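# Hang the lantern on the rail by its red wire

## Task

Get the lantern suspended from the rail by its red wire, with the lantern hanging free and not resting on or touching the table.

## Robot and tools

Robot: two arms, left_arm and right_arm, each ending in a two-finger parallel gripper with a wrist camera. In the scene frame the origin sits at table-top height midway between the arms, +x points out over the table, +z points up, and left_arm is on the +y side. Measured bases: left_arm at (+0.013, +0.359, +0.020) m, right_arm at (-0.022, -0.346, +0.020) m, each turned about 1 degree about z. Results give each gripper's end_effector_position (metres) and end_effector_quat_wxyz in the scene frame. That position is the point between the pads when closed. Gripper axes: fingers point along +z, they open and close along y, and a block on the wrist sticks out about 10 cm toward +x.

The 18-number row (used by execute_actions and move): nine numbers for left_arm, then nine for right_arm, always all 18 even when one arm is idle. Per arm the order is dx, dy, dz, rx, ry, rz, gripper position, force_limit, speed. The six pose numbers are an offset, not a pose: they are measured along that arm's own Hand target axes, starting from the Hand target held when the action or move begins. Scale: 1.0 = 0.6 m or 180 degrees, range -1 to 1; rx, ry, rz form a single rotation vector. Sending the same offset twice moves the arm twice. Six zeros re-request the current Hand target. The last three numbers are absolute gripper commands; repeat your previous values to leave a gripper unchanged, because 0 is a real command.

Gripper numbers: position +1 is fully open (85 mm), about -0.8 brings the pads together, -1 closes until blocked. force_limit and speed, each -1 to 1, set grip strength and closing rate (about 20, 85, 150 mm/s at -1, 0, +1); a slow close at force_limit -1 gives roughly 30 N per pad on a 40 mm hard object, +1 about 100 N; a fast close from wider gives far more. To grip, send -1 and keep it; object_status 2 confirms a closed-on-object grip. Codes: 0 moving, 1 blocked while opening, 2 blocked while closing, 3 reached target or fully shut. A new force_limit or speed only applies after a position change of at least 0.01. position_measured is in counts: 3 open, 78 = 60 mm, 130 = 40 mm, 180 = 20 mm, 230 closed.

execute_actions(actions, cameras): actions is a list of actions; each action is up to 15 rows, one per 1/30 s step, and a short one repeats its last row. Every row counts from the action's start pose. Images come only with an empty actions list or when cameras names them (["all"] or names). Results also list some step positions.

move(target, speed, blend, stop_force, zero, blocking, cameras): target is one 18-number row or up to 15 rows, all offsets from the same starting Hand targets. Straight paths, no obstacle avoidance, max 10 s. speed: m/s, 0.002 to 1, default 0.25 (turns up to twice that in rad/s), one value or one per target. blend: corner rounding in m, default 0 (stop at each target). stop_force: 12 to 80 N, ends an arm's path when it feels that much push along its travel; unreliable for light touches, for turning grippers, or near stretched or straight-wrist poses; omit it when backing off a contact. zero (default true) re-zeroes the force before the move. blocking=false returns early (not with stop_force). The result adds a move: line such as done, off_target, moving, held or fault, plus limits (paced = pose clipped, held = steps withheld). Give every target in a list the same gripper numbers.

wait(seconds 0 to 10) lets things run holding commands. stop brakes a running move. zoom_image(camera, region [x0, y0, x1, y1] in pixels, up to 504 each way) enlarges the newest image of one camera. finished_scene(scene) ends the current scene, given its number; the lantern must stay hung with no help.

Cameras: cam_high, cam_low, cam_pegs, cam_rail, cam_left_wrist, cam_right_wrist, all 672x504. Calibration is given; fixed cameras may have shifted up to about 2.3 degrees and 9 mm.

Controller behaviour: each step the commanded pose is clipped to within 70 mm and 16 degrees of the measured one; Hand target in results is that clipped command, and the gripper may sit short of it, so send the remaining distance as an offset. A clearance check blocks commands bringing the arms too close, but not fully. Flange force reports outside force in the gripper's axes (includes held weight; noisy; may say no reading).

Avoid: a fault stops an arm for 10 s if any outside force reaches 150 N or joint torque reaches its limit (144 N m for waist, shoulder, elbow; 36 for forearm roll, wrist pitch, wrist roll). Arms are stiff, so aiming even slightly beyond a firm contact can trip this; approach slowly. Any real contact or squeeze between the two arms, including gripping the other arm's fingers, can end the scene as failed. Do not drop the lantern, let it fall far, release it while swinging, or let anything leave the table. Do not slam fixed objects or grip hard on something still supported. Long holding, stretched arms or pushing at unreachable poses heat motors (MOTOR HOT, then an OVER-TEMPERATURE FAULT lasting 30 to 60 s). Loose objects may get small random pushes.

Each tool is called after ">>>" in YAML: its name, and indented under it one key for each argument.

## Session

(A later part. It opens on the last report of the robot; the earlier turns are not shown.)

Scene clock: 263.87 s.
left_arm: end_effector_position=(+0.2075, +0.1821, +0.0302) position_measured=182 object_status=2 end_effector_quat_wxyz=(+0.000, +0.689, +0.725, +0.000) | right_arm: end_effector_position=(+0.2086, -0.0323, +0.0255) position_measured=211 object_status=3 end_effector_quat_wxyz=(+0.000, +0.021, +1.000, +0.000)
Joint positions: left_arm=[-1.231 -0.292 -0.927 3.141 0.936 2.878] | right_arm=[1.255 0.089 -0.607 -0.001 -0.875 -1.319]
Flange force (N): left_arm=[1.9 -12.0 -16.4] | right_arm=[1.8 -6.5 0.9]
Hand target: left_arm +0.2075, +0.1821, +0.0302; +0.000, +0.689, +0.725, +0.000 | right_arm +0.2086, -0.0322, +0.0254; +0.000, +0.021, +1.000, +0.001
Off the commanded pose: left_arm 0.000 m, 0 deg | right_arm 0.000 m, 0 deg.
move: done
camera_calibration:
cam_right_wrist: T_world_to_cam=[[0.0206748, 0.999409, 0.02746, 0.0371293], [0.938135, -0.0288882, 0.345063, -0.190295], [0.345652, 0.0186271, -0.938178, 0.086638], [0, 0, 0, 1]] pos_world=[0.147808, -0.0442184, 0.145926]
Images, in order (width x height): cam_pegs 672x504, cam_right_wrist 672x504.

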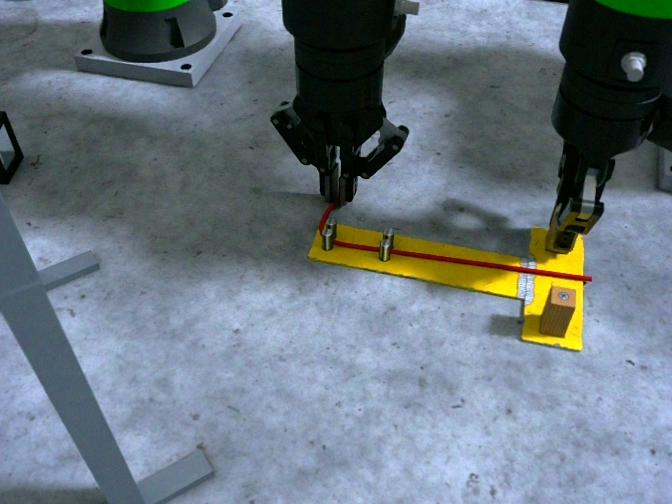

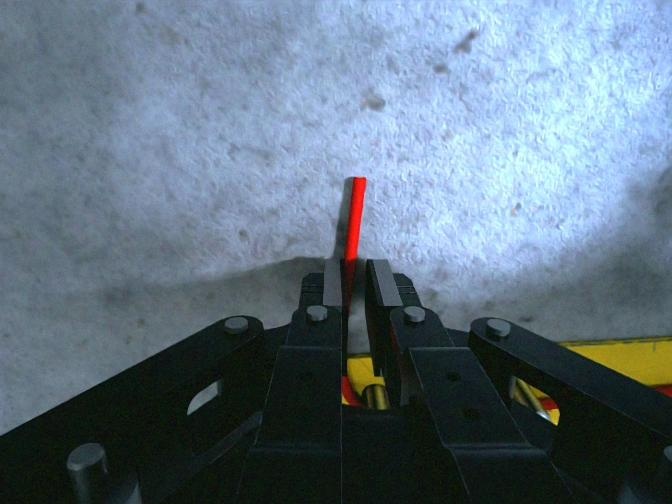

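>>> move:
  target:
    - [0,0,0,0,0,0,-1,0,-1,-0.0042,0.035,0,0,0,0.139,-0.65,0,-1]
    - [0,0,0,0,0,0,-1,0,-1,-0.0227,0.0642,-0.0035,0,0,0.278,-0.65,0,-1]
    - [0,0,0,0,0,0,-1,0,-1,-0.031,0.0705,-0.0045,0,0,0.32,-0.65,0,-1]
  blend: 0.005
  cameras: ["cam_pegs","cam_right_wrist"]

Scene clock: 272.47 s.
left_arm: end_effector_position=(+0.2075, +0.1821, +0.0302) position_measured=182 object_status=2 end_effector_quat_wxyz=(+0.000, +0.689, +0.725, +0.000) | right_arm: end_effector_position=(+0.2133, -0.0091, +0.0258) position_measured=211 object_status=3 end_effector_quat_wxyz=(-0.002, +0.263, +0.965, +0.001)
Joint positions: left_arm=[-1.231 -0.292 -0.927 3.141 0.936 2.878] | right_arm=[1.258 0.139 -0.547 -0.004 -0.883 -1.812]
Flange force (N): left_arm=[3.1 -12.0 -17.4] | right_arm=[1.2 -1.9 2.9]
Hand target: left_arm +0.2075, +0.1821, +0.0302; +0.000, +0.689, +0.725, +0.000 | right_arm +0.2132, -0.0090, +0.0257; -0.002, +0.263, +0.965, +0.001 (not the last commanded pose)
Off the commanded pose: left_arm 0.000 m, 0 deg | right_arm 0.024 m, 29 deg.
move: held (right_arm; a check stopped the path); path passed 1 of 3 targets; limits=held
pose unreachable (right arm): on one or more control steps of this call, first in action 0 (counted from 0), this arm could not follow its commanded pose, so it was not sent that pose on those steps. It may still have moved: this result reports where it is.
cause: moving toward the commanded pose would bring a part of the arm too close to another arm (a part of this arm just beyond joint 4 (forearm roll) and a part of the left arm just beyond its joint 4 (forearm roll), at the place that arm is still heading or pushing toward).
camera_calibration:
cam_right_wrist: T_world_to_cam=[[0.489264, 0.87171, 0.0272282, -0.087316], [0.814629, -0.46793, 0.342667, -0.171791], [0.311447, -0.145474, -0.939062, 0.0907062], [0, 0, 0, 1]] pos_world=[0.154417, 0.00892339, 0.146423]
Images, in order (width x height): cam_pegs 672x504, cam_right_wrist 672x504.

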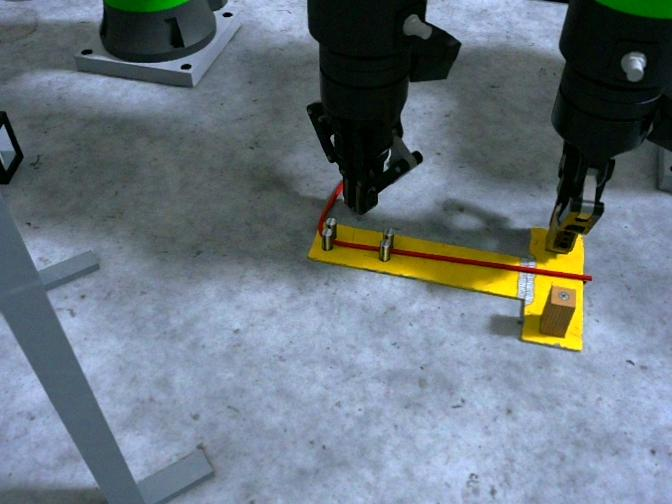

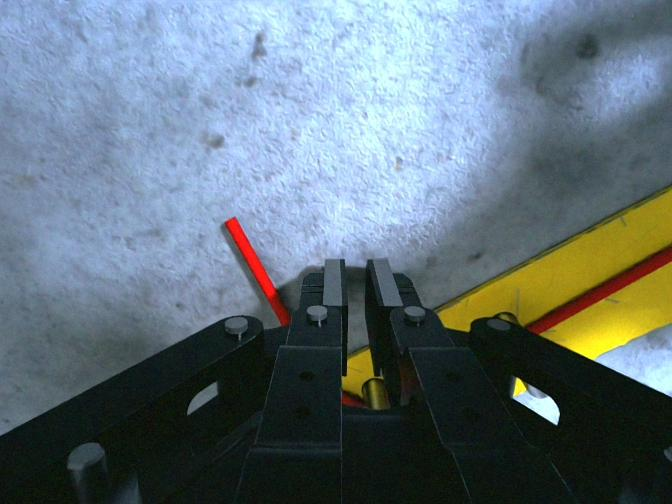

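>>> move:
  target:
    - [0,0,0,0,0,0,0.2,0,-1,0,0,-0.1,0,0,0,-0.65,0,-1]
    - [0,0,-0.008,0,-0.139,0,0.2,0,-1,-0.1,-0.1,-0.2,0,0,-0.3,-0.65,0,-1]
  cameras: ["all"]

Scene clock: 301.57 s.
left_arm: end_effector_position=(+0.2068, +0.1818, +0.0351) position_measured=104 object_status=3 end_effector_quat_wxyz=(+0.167, +0.670, +0.713, -0.122) | right_arm: end_effector_position=(+0.2347, -0.0915, +0.1455) position_measured=211 object_status=3 end_effector_quat_wxyz=(-0.001, -0.203, +0.979, +0.001)
Joint positions: left_arm=[-1.076 -0.667 -1.115 3.313 0.729 2.629] | right_arm=[1.124 -0.16 -0.52 -0.004 -1.21 -0.736]
Flange force (N): left_arm=no reading | right_arm=[1.9 -0.7 3.8]
Hand target: left_arm +0.2075, +0.1821, +0.0350; +0.157, +0.673, +0.708, -0.149 | right_arm +0.2347, -0.0915, +0.1455; -0.001, -0.203, +0.979, +0.001
Off the commanded pose: left_arm 0.001 m, 3 deg | right_arm 0.000 m, 0 deg.
joint sent to its limit (left arm) — joint 4 (forearm roll), upper limit. The joint targets are off in orientation, not in position.
move: off_target (left_arm)
camera_calibration:
cam_left_wrist: T_world_to_cam=[[0.994617, 0.072221, 0.0743009, -0.217889], [-0.000192241, -0.715785, 0.698321, 0.120618], [0.103617, -0.694576, -0.711918, 0.258204], [0, 0, 0, 1]] pos_world=[0.189985, 0.281415, 0.115779]
cam_right_wrist: T_world_to_cam=[[-0.417486, 0.908195, 0.0297945, 0.186642], [0.857296, 0.382795, 0.344256, -0.201172], [0.301246, 0.169265, -0.938403, 0.215598], [0, 0, 0, 1]] pos_world=[0.185437, -0.128993, 0.266012]

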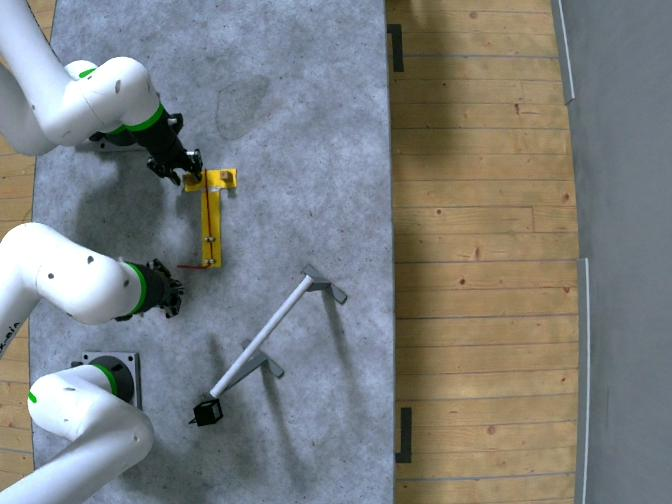

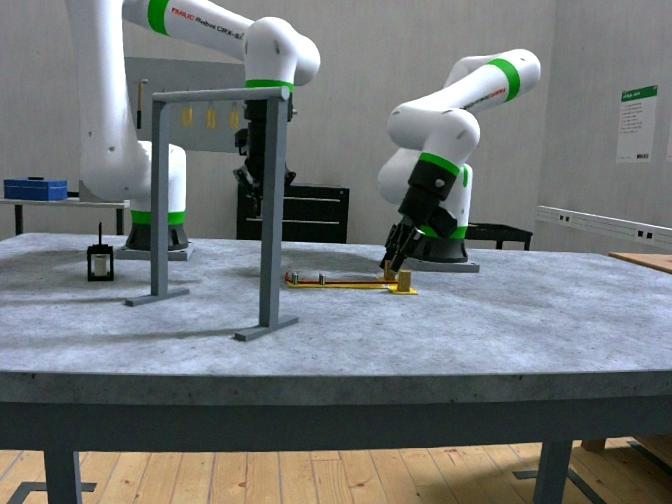

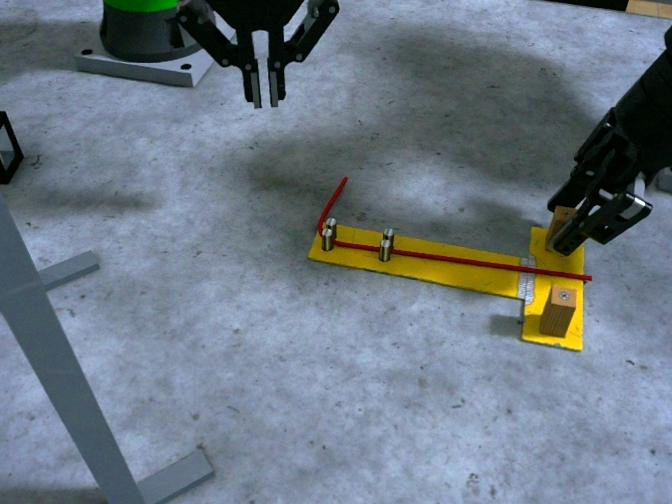

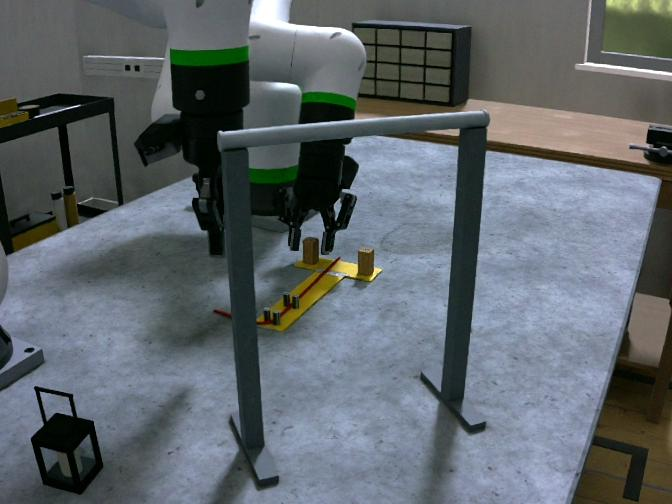

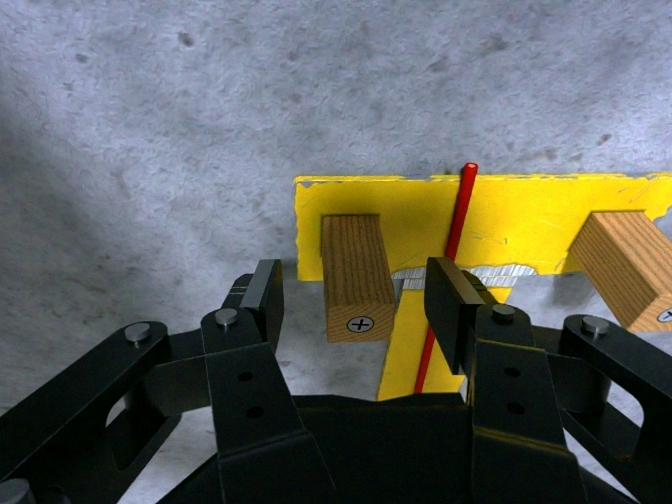

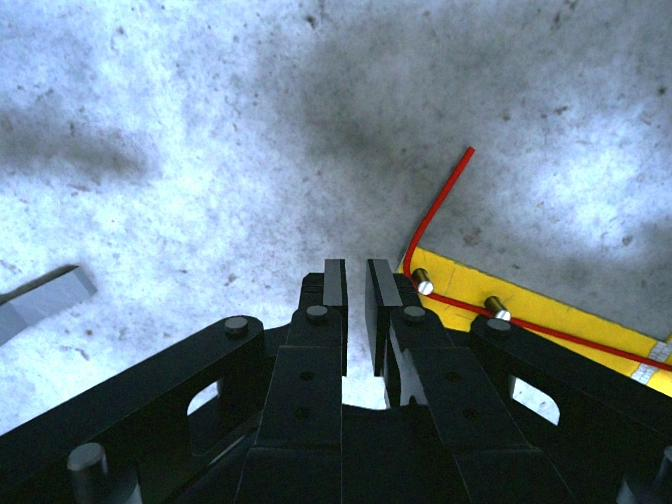

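>>> move:
  target:
    - [0,0,0,0,0,0,-1,0,-1,0.0075,0.0568,0.14,0,0,0.139,-0.8,0,0]
    - [0,0,0,0,0,0,-1,0,-1,0.0075,0.0568,0.198,0,0,0.139,-0.8,0,0]
  cameras: ["cam_right_wrist","cam_pegs"]

>>> move:
  target:
    - [0,0,0,0,0,0,-1,0,-1,-0.0145,0.053,0,0,0,0.072,-0.8,0,0]
    - [0,0,0,0,0,0,-1,0,-1,-0.046,0.083,0,0,0,0.167,-0.8,0,0]
  blend: 0.01
  speed: 0.15
  cameras: ["cam_right_wrist","cam_pegs"]

Scene clock: 325.07 s.
left_arm: end_effector_position=(+0.2068, +0.1818, +0.0351) position_measured=181 object_status=2 end_effector_quat_wxyz=(+0.167, +0.670, +0.713, -0.122) | right_arm: end_effector_position=(+0.2167, -0.0617, +0.0268) position_measured=229 object_status=3 end_effector_quat_wxyz=(-0.001, +0.014, +1.000, +0.001)
Joint positions: left_arm=[-1.076 -0.667 -1.115 3.313 0.729 2.629] | right_arm=[1.205 0.041 -0.653 -0.004 -0.876 -1.253]
Flange force (N): left_arm=no reading | right_arm=[1.7 -2.0 2.1]
Hand target: left_arm +0.2075, +0.1821, +0.0350; +0.157, +0.673, +0.708, -0.149 | right_arm +0.2167, -0.0617, +0.0268; -0.001, +0.014, +1.000, +0.001
Off the commanded pose: left_arm 0.001 m, 3 deg | right_arm 0.000 m, 0 deg.
joint sent to its limit (left arm) — joint 4 (forearm roll), upper limit. The joint targets are off in orientation, not in position.
move: off_target (left_arm)
camera_calibration:
cam_right_wrist: T_world_to_cam=[[0.00594939, 0.999567, 0.0288062, 0.0694954], [0.939174, -0.0154775, 0.343094, -0.198621], [0.343391, 0.0250129, -0.938859, 0.0865643], [0, 0, 0, 1]] pos_world=[0.1564, -0.0747047, 0.147415]
Images, in order (width x height): cam_pegs 672x504, cam_right_wrist 672x504.

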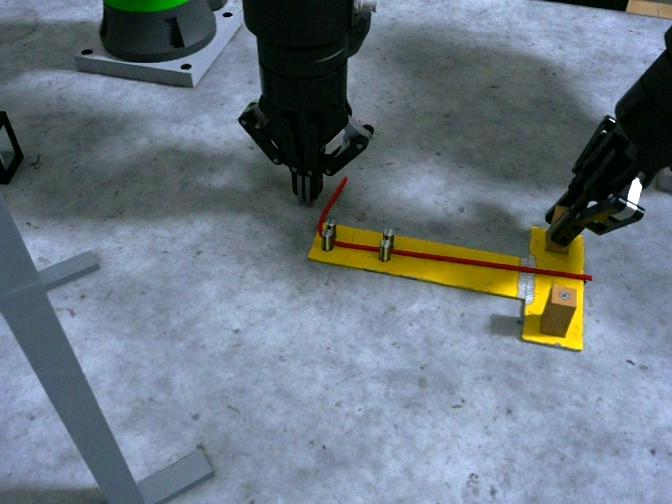

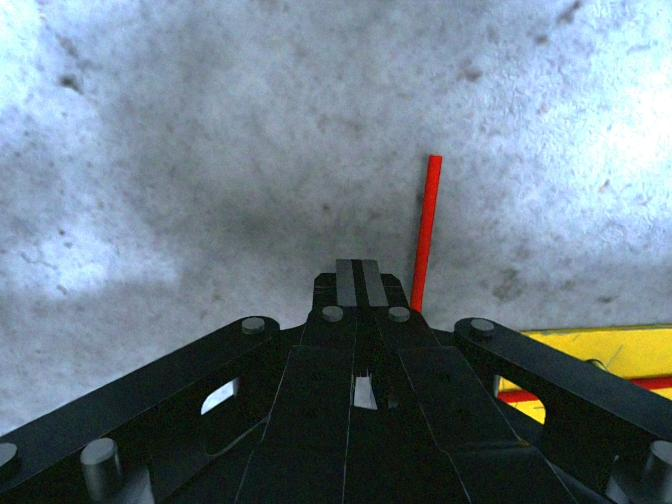

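Scene clock: 327.20 s.
left_arm: end_effector_position=(+0.2068, +0.1819, +0.0351) position_measured=181 object_status=2 end_effector_quat_wxyz=(+0.167, +0.670, +0.713, -0.122) | right_arm: end_effector_position=(+0.2457, -0.0127, +0.0268) position_measured=229 object_status=3 end_effector_quat_wxyz=(-0.002, +0.273, +0.962, +0.001)
Joint positions: left_arm=[-1.076 -0.667 -1.115 3.313 0.729 2.629] | right_arm=[1.178 0.176 -0.5 -0.004 -0.894 -1.75]
Flange force (N): left_arm=no reading | right_arm=[0.7 -1.9 3.1]
Hand target: left_arm +0.2075, +0.1821, +0.0350; +0.157, +0.673, +0.708, -0.149 | right_arm +0.2457, -0.0127, +0.0268; -0.002, +0.273, +0.962, +0.001
Off the commanded pose: left_arm 0.001 m, 3 deg | right_arm 0.000 m, 0 deg.
joint sent to its limit (left arm) — joint 4 (forearm roll), upper limit. The joint targets are off in orientation, not in position.
move: off_target (left_arm)
camera_calibration:
cam_right_wrist: T_world_to_cam=[[0.505773, 0.86224, 0.0271309, -0.104116], [0.805676, -0.483367, 0.342407, -0.198194], [0.308351, -0.151322, -0.93916, 0.0818132], [0, 0, 0, 1]] pos_world=[0.187112, 0.00635237, 0.147524]
Images, in order (width x height): cam_pegs 672x504, cam_right_wrist 672x504.

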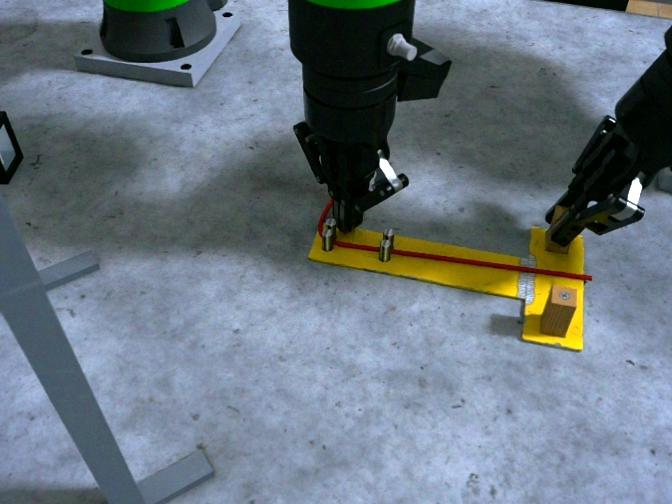

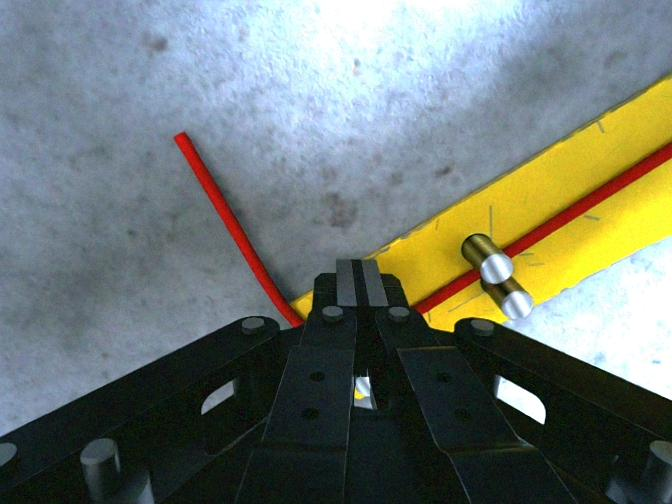

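>>> move:
  target:
    - [0,0,0,0,0,0,-1,0,-1,0,0,-0.08,0,0,0,-0.8,0,0]
    - [0,0,0,0,0,0,-1,0,-1,0.031,-0.0787,-0.06,0,0,-0.177,-0.8,0,0]
    - [0,0,0,0,0,0,-1,0,-1,0.031,-0.0787,-0.04,0,0,-0.177,-0.38,0,0]
  cameras: ["cam_right_wrist","cam_pegs"]

Scene clock: 350.33 s.
left_arm: end_effector_position=(+0.2068, +0.1819, +0.0351) position_measured=181 object_status=2 end_effector_quat_wxyz=(+0.167, +0.670, +0.713, -0.122) | right_arm: end_effector_position=(+0.2051, -0.0432, +0.0509) position_measured=177 object_status=0 end_effector_quat_wxyz=(-0.001, -0.002, +1.000, +0.001)
Joint positions: left_arm=[-1.076 -0.667 -1.115 3.313 0.729 2.629] | right_arm=[1.253 0.015 -0.609 -0.004 -0.945 -1.269]
Flange force (N): left_arm=no reading | right_arm=[1.1 -1.1 2.9]
Hand target: left_arm +0.2075, +0.1821, +0.0350; +0.157, +0.673, +0.708, -0.149 | right_arm +0.2051, -0.0432, +0.0509; -0.001, -0.002, +1.000, +0.001
Off the commanded pose: left_arm 0.001 m, 3 deg | right_arm 0.000 m, 0 deg.
joint sent to its limit (left arm) — joint 4 (forearm roll), upper limit. The joint targets are off in orientation, not in position.
move: off_target (left_arm)
camera_calibration:
cam_right_wrist: T_world_to_cam=[[-0.0254845, 0.999258, 0.0288818, 0.0567642], [0.939197, 0.0140363, 0.343091, -0.194345], [0.342431, 0.0358692, -0.938858, 0.113304], [0, 0, 0, 1]] pos_world=[0.145176, -0.0580583, 0.171415]
Images, in order (width x height): cam_pegs 672x504, cam_right_wrist 672x504.

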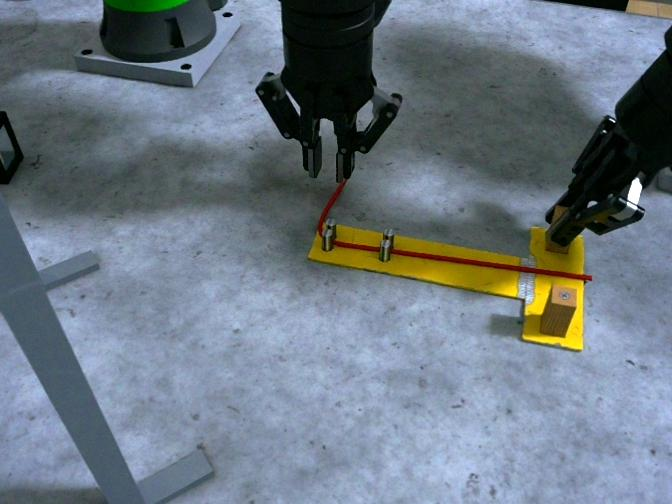

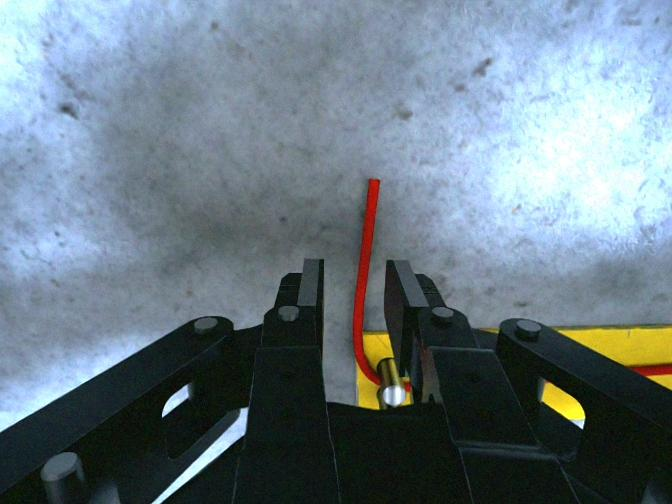

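>>> move:
  target:
    - [0,0,0,0,0,0,-1,0,-1,0,0.0015,0.0457,0,0,0,-0.38,0,0]
    - [0,0,0,0,0,0,-1,0,-1,0,0.0015,0.0457,0,0,0,-1,-0.8,-1]
  speed: 0.06
  cameras: ["cam_right_wrist","cam_pegs"]

>>> zoom_image:
  camera: "cam_pegs"
  region: [250, 120, 450, 300]

Scene clock: 364.37 s.
left_arm: end_effector_position=(+0.2068, +0.1818, +0.0351) position_measured=181 object_status=2 end_effector_quat_wxyz=(+0.167, +0.670, +0.713, -0.122) | right_arm: end_effector_position=(+0.2051, -0.0422, +0.0234) position_measured=222 object_status=0 end_effector_quat_wxyz=(-0.001, -0.002, +1.000, +0.001)
Joint positions: left_arm=[-1.076 -0.667 -1.115 3.313 0.729 2.629] | right_arm=[1.254 0.068 -0.634 -0.004 -0.867 -1.27]
Flange force (N): left_arm=no reading | right_arm=[0.6 1.9 3.1]
Hand target: left_arm +0.2075, +0.1821, +0.0350; +0.157, +0.673, +0.708, -0.149 | right_arm +0.2051, -0.0423, +0.0234; -0.001, -0.002, +1.000, +0.001
Off the commanded pose: left_arm 0.001 m, 3 deg | right_arm 0.000 m, 0 deg.
joint sent to its limit (left arm) — joint 4 (forearm roll), upper limit. The joint targets are off in orientation, not in position.
move: off_target (left_arm)
camera_calibration:
cam_right_wrist: T_world_to_cam=[[-0.0256165, 0.999253, 0.0289377, 0.0566671], [0.939162, 0.0141377, 0.343182, -0.184959], [0.342517, 0.0359683, -0.938823, 0.0875349], [0, 0, 0, 1]] pos_world=[0.145176, -0.0571583, 0.144015]
Images, in order (width x height): cam_pegs 672x504, cam_right_wrist 672x504.

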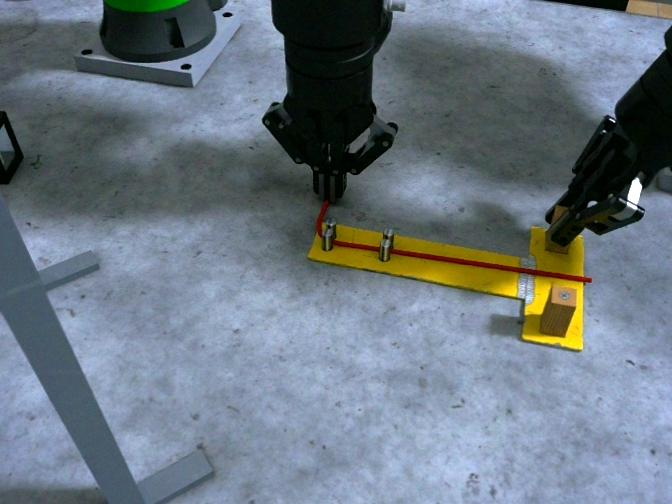

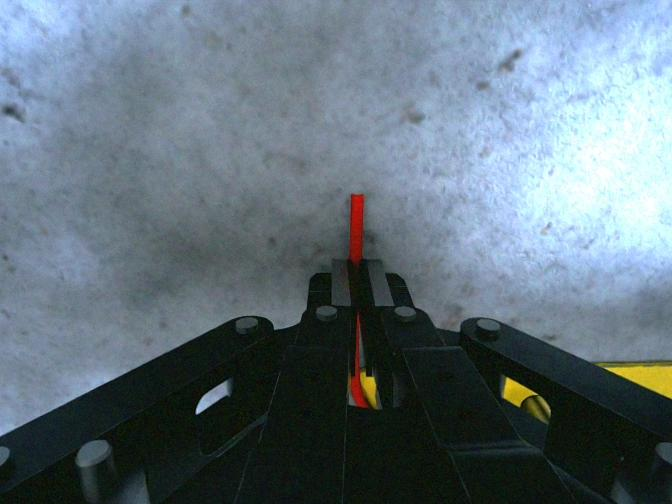

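Scaled by 2.520 from the camera's 672x504 image, which has a finer 960x720 frame.

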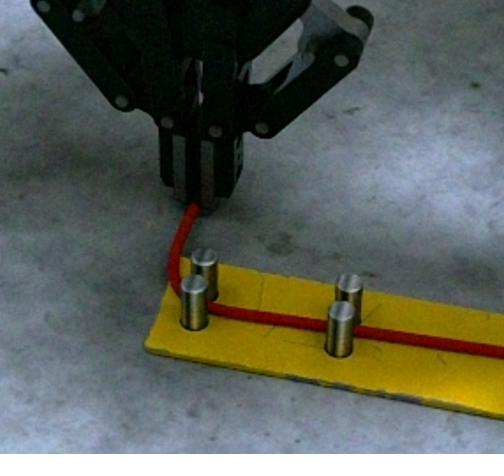

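>>> move:
  target:
    - [0,0,0,0,0,0,-1,0,-1,-0.0068,0.0427,0,0,0,0.128,-1,-0.8,-1]
    - [0,0,0,0,0,0,-1,0,-1,-0.0272,0.0787,-0.002,0,0,0.267,-1,-0.8,-1]
    - [0,0,0,0,0,0,-1,0,-1,-0.0445,0.092,-0.0035,0,0,0.35,-1,-0.8,-1]
  blend: 0.005
  speed: 0.2
  cameras: ["cam_right_wrist","cam_pegs"]

Scene clock: 382.03 s.
left_arm: end_effector_position=(+0.2068, +0.1818, +0.0351) position_measured=181 object_status=2 end_effector_quat_wxyz=(+0.167, +0.670, +0.713, -0.122) | right_arm: end_effector_position=(+0.2316, +0.0130, +0.0256) position_measured=222 object_status=2 end_effector_quat_wxyz=(-0.002, +0.521, +0.854, +0.000)
Joint positions: left_arm=[-1.076 -0.667 -1.115 3.313 0.729 2.629] | right_arm=[1.231 0.205 -0.468 -0.004 -0.897 -2.347]
Flange force (N): left_arm=no reading | right_arm=[-8.5 -8.0 4.6]
Hand target: left_arm +0.2075, +0.1821, +0.0350; +0.157, +0.673, +0.708, -0.149 | right_arm +0.2316, +0.0130, +0.0256; -0.002, +0.521, +0.854, +0.000
Off the commanded pose: left_arm 0.001 m, 3 deg | right_arm 0.000 m, 0 deg.
joint sent to its limit (left arm) — joint 4 (forearm roll), upper limit. The joint targets are off in orientation, not in position.
move: off_target (left_arm)
camera_calibration:
cam_right_wrist: T_world_to_cam=[[0.878904, 0.476335, 0.0251545, -0.200535], [0.440056, -0.830054, 0.342579, -0.0848174], [0.184062, -0.290025, -0.939152, 0.119506], [0, 0, 0, 1]] pos_world=[0.191579, 0.0597786, 0.146335]
Images, in order (width x height): cam_pegs 672x504, cam_right_wrist 672x504.

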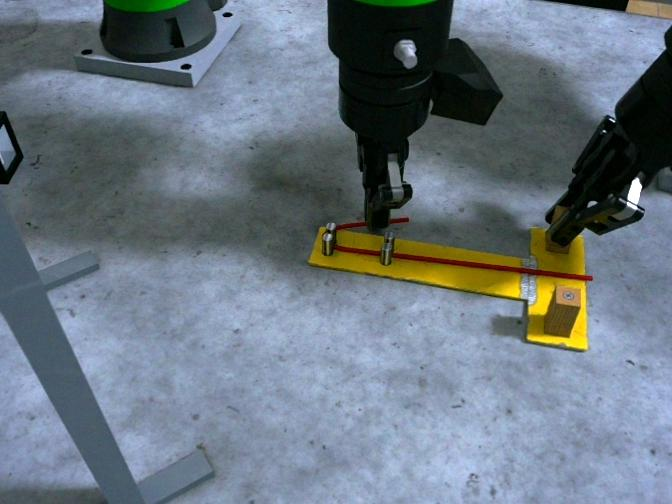

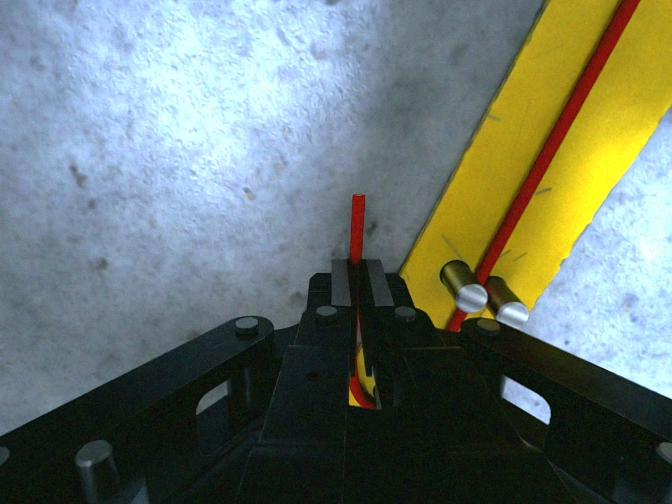

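>>> move:
  target: [0,0,0,0,0,0,-1,0,-1,-0.1324,-0.0708,-0.003,0,0,0,-1,-0.8,-1]
  speed: 0.08
  cameras: ["cam_right_wrist","cam_pegs","cam_left_wrist"]

Scene clock: 400.20 s.
left_arm: end_effector_position=(+0.2068, +0.1818, +0.0351) position_measured=181 object_status=2 end_effector_quat_wxyz=(+0.167, +0.670, +0.713, -0.122) | right_arm: end_effector_position=(+0.2301, -0.0770, +0.0272) position_measured=222 object_status=2 end_effector_quat_wxyz=(-0.002, +0.521, +0.854, +0.000)
Joint positions: left_arm=[-1.076 -0.667 -1.115 3.313 0.729 2.629] | right_arm=[1.153 0.034 -0.659 -0.004 -0.877 -2.268]
Flange force (N): left_arm=no reading | right_arm=[0.0 0.9 3.1]
Hand target: left_arm +0.2075, +0.1821, +0.0350; +0.157, +0.673, +0.708, -0.149 | right_arm +0.2301, -0.0770, +0.0272; -0.002, +0.521, +0.854, +0.000
Off the commanded pose: left_arm 0.001 m, 3 deg | right_arm 0.000 m, 0 deg.
joint sent to its limit (left arm) — joint 4 (forearm roll), upper limit. The joint targets are off in orientation, not in position.
move: off_target (left_arm)
camera_calibration:
cam_left_wrist: T_world_to_cam=[[0.994618, 0.0722168, 0.0742958, -0.217887], [-0.000199126, -0.715735, 0.698372, 0.1206], [0.10361, -0.694628, -0.711868, 0.258214], [0, 0, 0, 1]] pos_world=[0.189985, 0.281415, 0.115779]
cam_right_wrist: T_world_to_cam=[[0.878841, 0.476447, 0.0252517, -0.156386], [0.44014, -0.830025, 0.342543, -0.159421], [0.184163, -0.289927, -0.939163, 0.0951665], [0, 0, 0, 1]] pos_world=[0.190079, -0.0302223, 0.147934]
Images, in order (width x height): cam_pegs 672x504, cam_left_wrist 672x504, cam_right_wrist 672x504.

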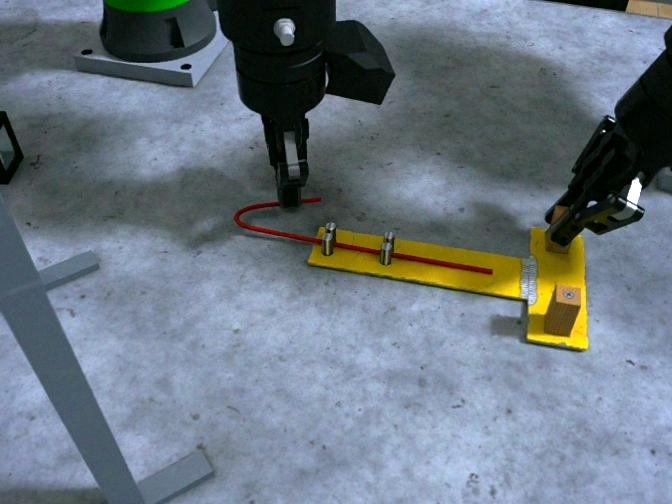

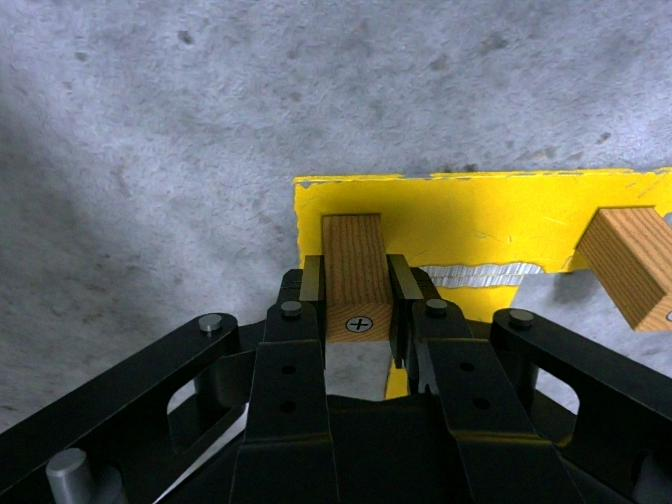

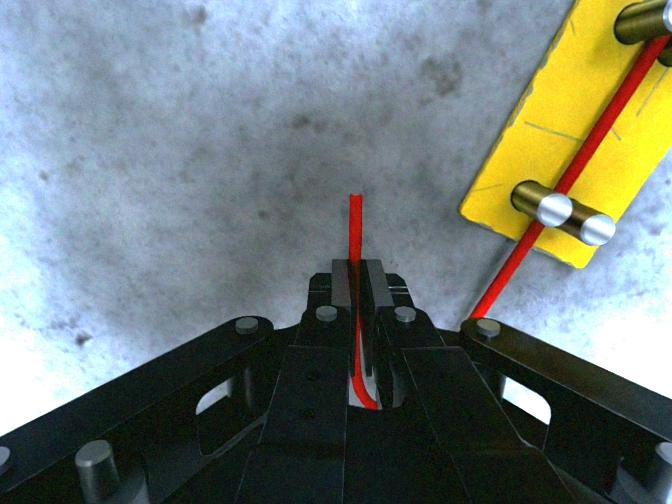

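>>> move:
  target:
    - [0,0,0,0,0,0,-1,0,-1,0,0,0,0,0,0,-0.38,-0.8,0]
    - [0,0,0,0,0,0,-1,0,-1,0,0,-0.12,0,0,0,-0.38,-0.8,0]
    - [0,0,0,0,0,0,-1,0,-1,0.11,0.087,-0.12,0,0,-0.43,-0.38,-0.8,0]
    - [0,0,0,0,0,0,-1,0,-1,0.22,0.1745,-0.06,0,0,-0.856,-0.38,-0.8,0]
  blend: 0.01
  speed: 0.5
  cameras: ["cam_right_wrist","cam_pegs","cam_high"]

Scene clock: 416.40 s.
left_arm: end_effector_position=(+0.2068, +0.1819, +0.0351) position_measured=181 object_status=2 end_effector_quat_wxyz=(+0.167, +0.670, +0.713, -0.122) | right_arm: end_effector_position=(+0.2629, +0.0882, +0.0635) position_measured=177 object_status=3 end_effector_quat_wxyz=(+0.000, +0.715, -0.699, -0.002)
Joint positions: left_arm=[-1.076 -0.667 -1.115 3.313 0.729 2.629] | right_arm=[1.219 0.326 -0.203 -0.004 -1.04 0.354]
Flange force (N): left_arm=no reading | right_arm=[1.6 1.4 2.9]
Hand target: left_arm +0.2075, +0.1821, +0.0350; +0.157, +0.673, +0.708, -0.149 | right_arm +0.2629, +0.0882, +0.0635; +0.000, +0.715, -0.699, -0.002
Off the commanded pose: left_arm 0.001 m, 3 deg | right_arm 0.000 m, 0 deg.
joint sent to its limit (left arm) — joint 4 (forearm roll), upper limit. The joint targets are off in orientation, not in position.
move: off_target (left_arm); blend cut to 0 m at target 1
camera_calibration:
cam_right_wrist: T_world_to_cam=[[-0.998581, -0.0445611, 0.029165, 0.274518], [-0.0316472, 0.936958, 0.348005, -0.0813345], [-0.0428339, 0.346588, -0.937039, 0.17451], [0, 0, 0, 1]] pos_world=[0.27903, 0.0279568, 0.183821]
Images, in order (width x height): cam_high 672x504, cam_pegs 672x504, cam_right_wrist 672x504.

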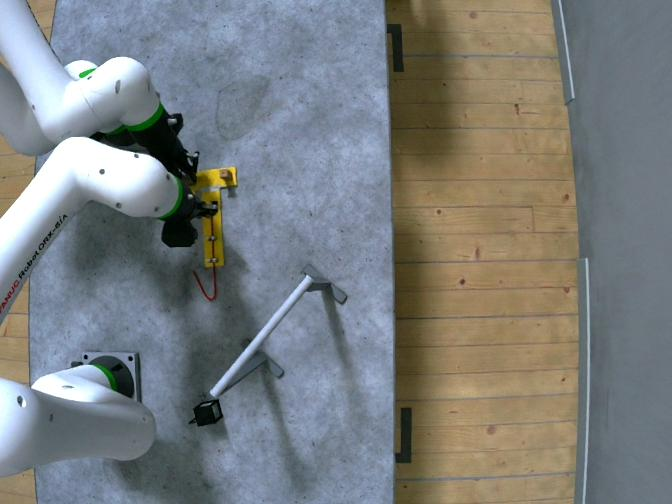

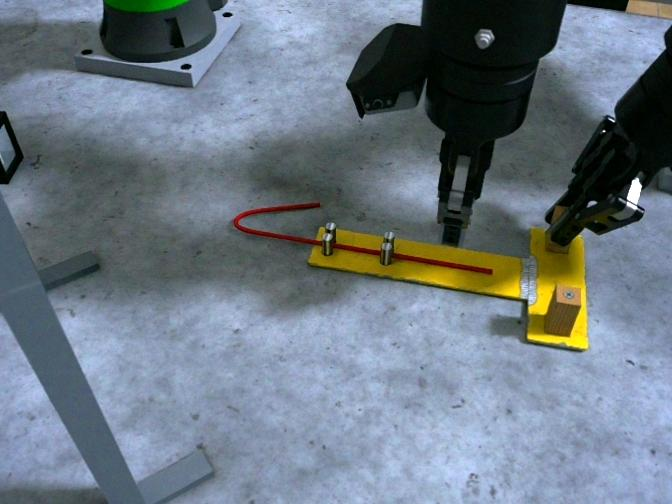

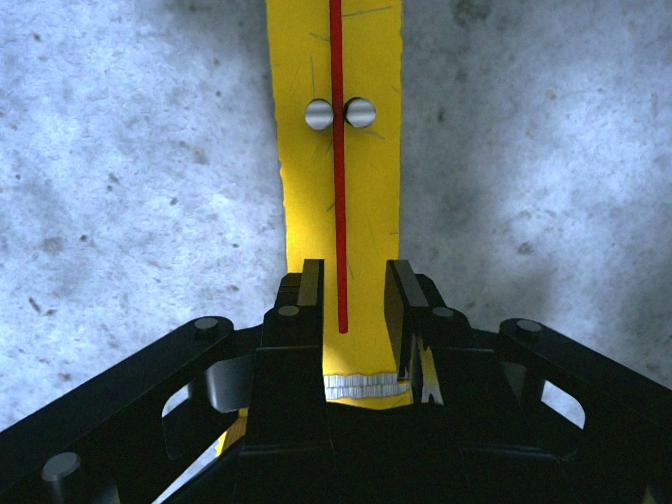

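>>> move:
  target:
    - [0,0,0,0,0,0,-1,0,-1,0,-0.005,0.05,0,0,0.0167,-0.38,-0.8,0]
    - [0,0,0,0,0,0,-1,0,-1,0,-0.005,0.075,0,0,0.0167,-0.38,-0.8,0]
  speed: [0.08,0.01]
  stop_force: 13

>>> move:
  target:
    - [0,0,0,0,0,0,-1,0,-1,0,0,-0.004,0,0,0,-0.38,-0.8,0]
    - [0,0,0,0,0,0,-1,0,-1,0,0,-0.004,0,0,0,-1,-0.8,-1]
  cameras: ["cam_right_wrist","cam_pegs"]

Scene clock: 432.07 s.
left_arm: end_effector_position=(+0.2068, +0.1819, +0.0351) position_measured=181 object_status=2 end_effector_quat_wxyz=(+0.167, +0.670, +0.713, -0.122) | right_arm: end_effector_position=(+0.2659, +0.0884, +0.0238) position_measured=177 object_status=3 end_effector_quat_wxyz=(+0.000, +0.697, -0.718, -0.002)
Joint positions: left_arm=[-1.076 -0.667 -1.115 3.313 0.729 2.629] | right_arm=[1.213 0.384 -0.233 -0.004 -0.953 0.307]
Flange force (N): left_arm=no reading | right_arm=[0.1 5.0 -19.2]
Hand target: left_arm +0.2075, +0.1821, +0.0350; +0.157, +0.673, +0.708, -0.149 | right_arm +0.2659, +0.0884, +0.0238; +0.000, +0.697, -0.718, -0.002 (not the last commanded pose)
Off the commanded pose: left_arm 0.001 m, 3 deg | right_arm 0.005 m, 0 deg.
joint sent to its limit (left arm) — joint 4 (forearm roll), upper limit. The joint targets are off in orientation, not in position.
move: contact (right_arm), off_target (left_arm); path passed 1 of 2 targets

Scene clock: 433.93 s.
left_arm: end_effector_position=(+0.2068, +0.1818, +0.0351) position_measured=181 object_status=2 end_effector_quat_wxyz=(+0.167, +0.670, +0.713, -0.122) | right_arm: end_effector_position=(+0.2659, +0.0884, +0.0262) position_measured=222 object_status=0 end_effector_quat_wxyz=(+0.000, +0.697, -0.718, -0.002)
Joint positions: left_arm=[-1.076 -0.667 -1.115 3.313 0.729 2.629] | right_arm=[1.213 0.38 -0.231 -0.004 -0.958 0.307]
Flange force (N): left_arm=no reading | right_arm=[2.4 -1.4 1.7]
Hand target: left_arm +0.2075, +0.1821, +0.0350; +0.157, +0.673, +0.708, -0.149 | right_arm +0.2659, +0.0884, +0.0262; +0.000, +0.697, -0.718, -0.002
Off the commanded pose: left_arm 0.001 m, 3 deg | right_arm 0.000 m, 0 deg.
joint sent to its limit (left arm) — joint 4 (forearm roll), upper limit. The joint targets are off in orientation, not in position.
move: off_target (left_arm)
camera_calibration:
cam_right_wrist: T_world_to_cam=[[-0.999545, 0.00793947, 0.0291029, 0.274203], [0.0175793, 0.937307, 0.348062, -0.0815132], [-0.024515, 0.348415, -0.93702, 0.134501], [0, 0, 0, 1]] pos_world=[0.278809, 0.0273639, 0.146421]
Images, in order (width x height): cam_pegs 672x504, cam_right_wrist 672x504.

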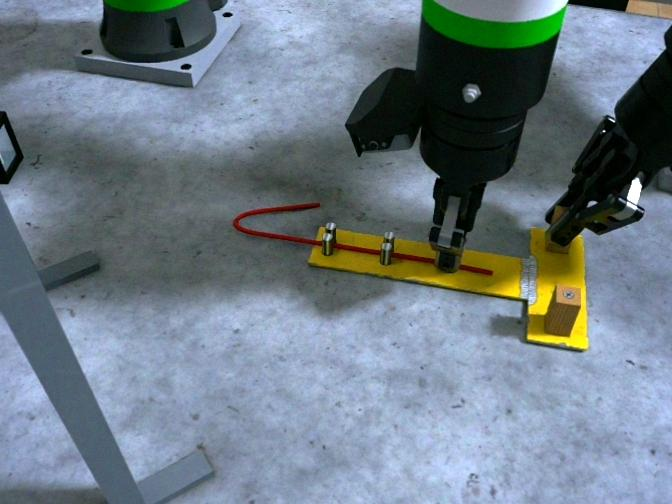

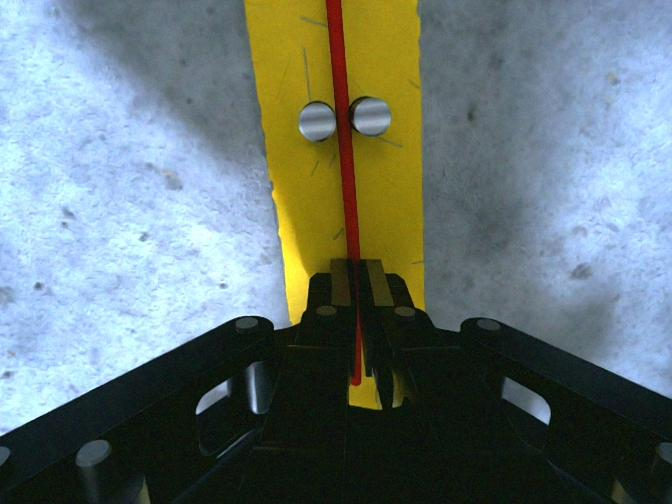

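>>> move:
  target:
    - [0,0,0,0,0,0,-1,0,-1,0.0043,-0.0472,0,0,0,0.167,-1,-0.8,-1]
    - [0,0,0,0,0,0,-1,0,-1,0.0307,-0.0845,0,0,0,0.333,-1,-0.8,-1]
    - [0,0,0,0,0,0,-1,0,-1,0.0712,-0.1035,0,0,0,0.5,-1,-0.8,-1]
    - [0,0,0,0,0,0,-1,0,-1,0.1077,-0.1018,0,0,0,0.639,-1,-0.8,-1]
    - [0,0,0,0,0,0,-1,0,-1,0.1428,-0.0823,-0.001,0,0,0.789,-1,-0.8,-1]
  blend: 0.005
  speed: 0.25
  cameras: ["cam_right_wrist","cam_pegs"]

Scene clock: 450.10 s.
left_arm: end_effector_position=(+0.2068, +0.1818, +0.0351) position_measured=182 object_status=2 end_effector_quat_wxyz=(+0.167, +0.670, +0.713, -0.122) | right_arm: end_effector_position=(+0.3127, +0.0013, +0.0264) position_measured=222 object_status=2 end_effector_quat_wxyz=(-0.002, +0.452, +0.892, +0.001)
Joint positions: left_arm=[-1.076 -0.667 -1.115 3.313 0.729 2.629] | right_arm=[1.052 0.297 -0.345 -0.004 -0.927 -2.01]
Flange force (N): left_arm=no reading | right_arm=[23.8 6.2 -0.8]
Hand target: left_arm +0.2075, +0.1821, +0.0350; +0.157, +0.673, +0.708, -0.149 | right_arm +0.3127, +0.0013, +0.0264; -0.002, +0.452, +0.892, +0.001
Off the commanded pose: left_arm 0.001 m, 3 deg | right_arm 0.000 m, 0 deg.
joint sent to its limit (left arm) — joint 4 (forearm roll), upper limit. The joint targets are off in orientation, not in position.
move: off_target (left_arm)
camera_calibration:
cam_right_wrist: T_world_to_cam=[[0.7929, 0.608796, 0.026015, -0.239535], [0.565097, -0.750618, 0.3424, -0.16973], [0.227979, -0.256788, -0.939194, 0.0881423], [0, 0, 0, 1]] pos_world=[0.265747, 0.0410596, 0.14713]
Images, in order (width x height): cam_pegs 672x504, cam_right_wrist 672x504.

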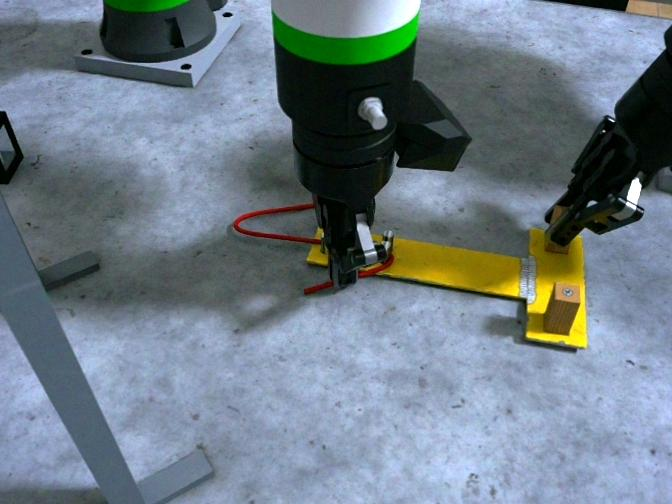

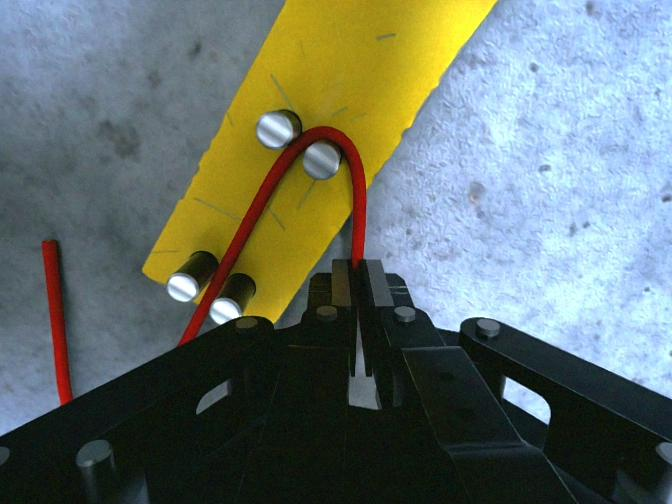

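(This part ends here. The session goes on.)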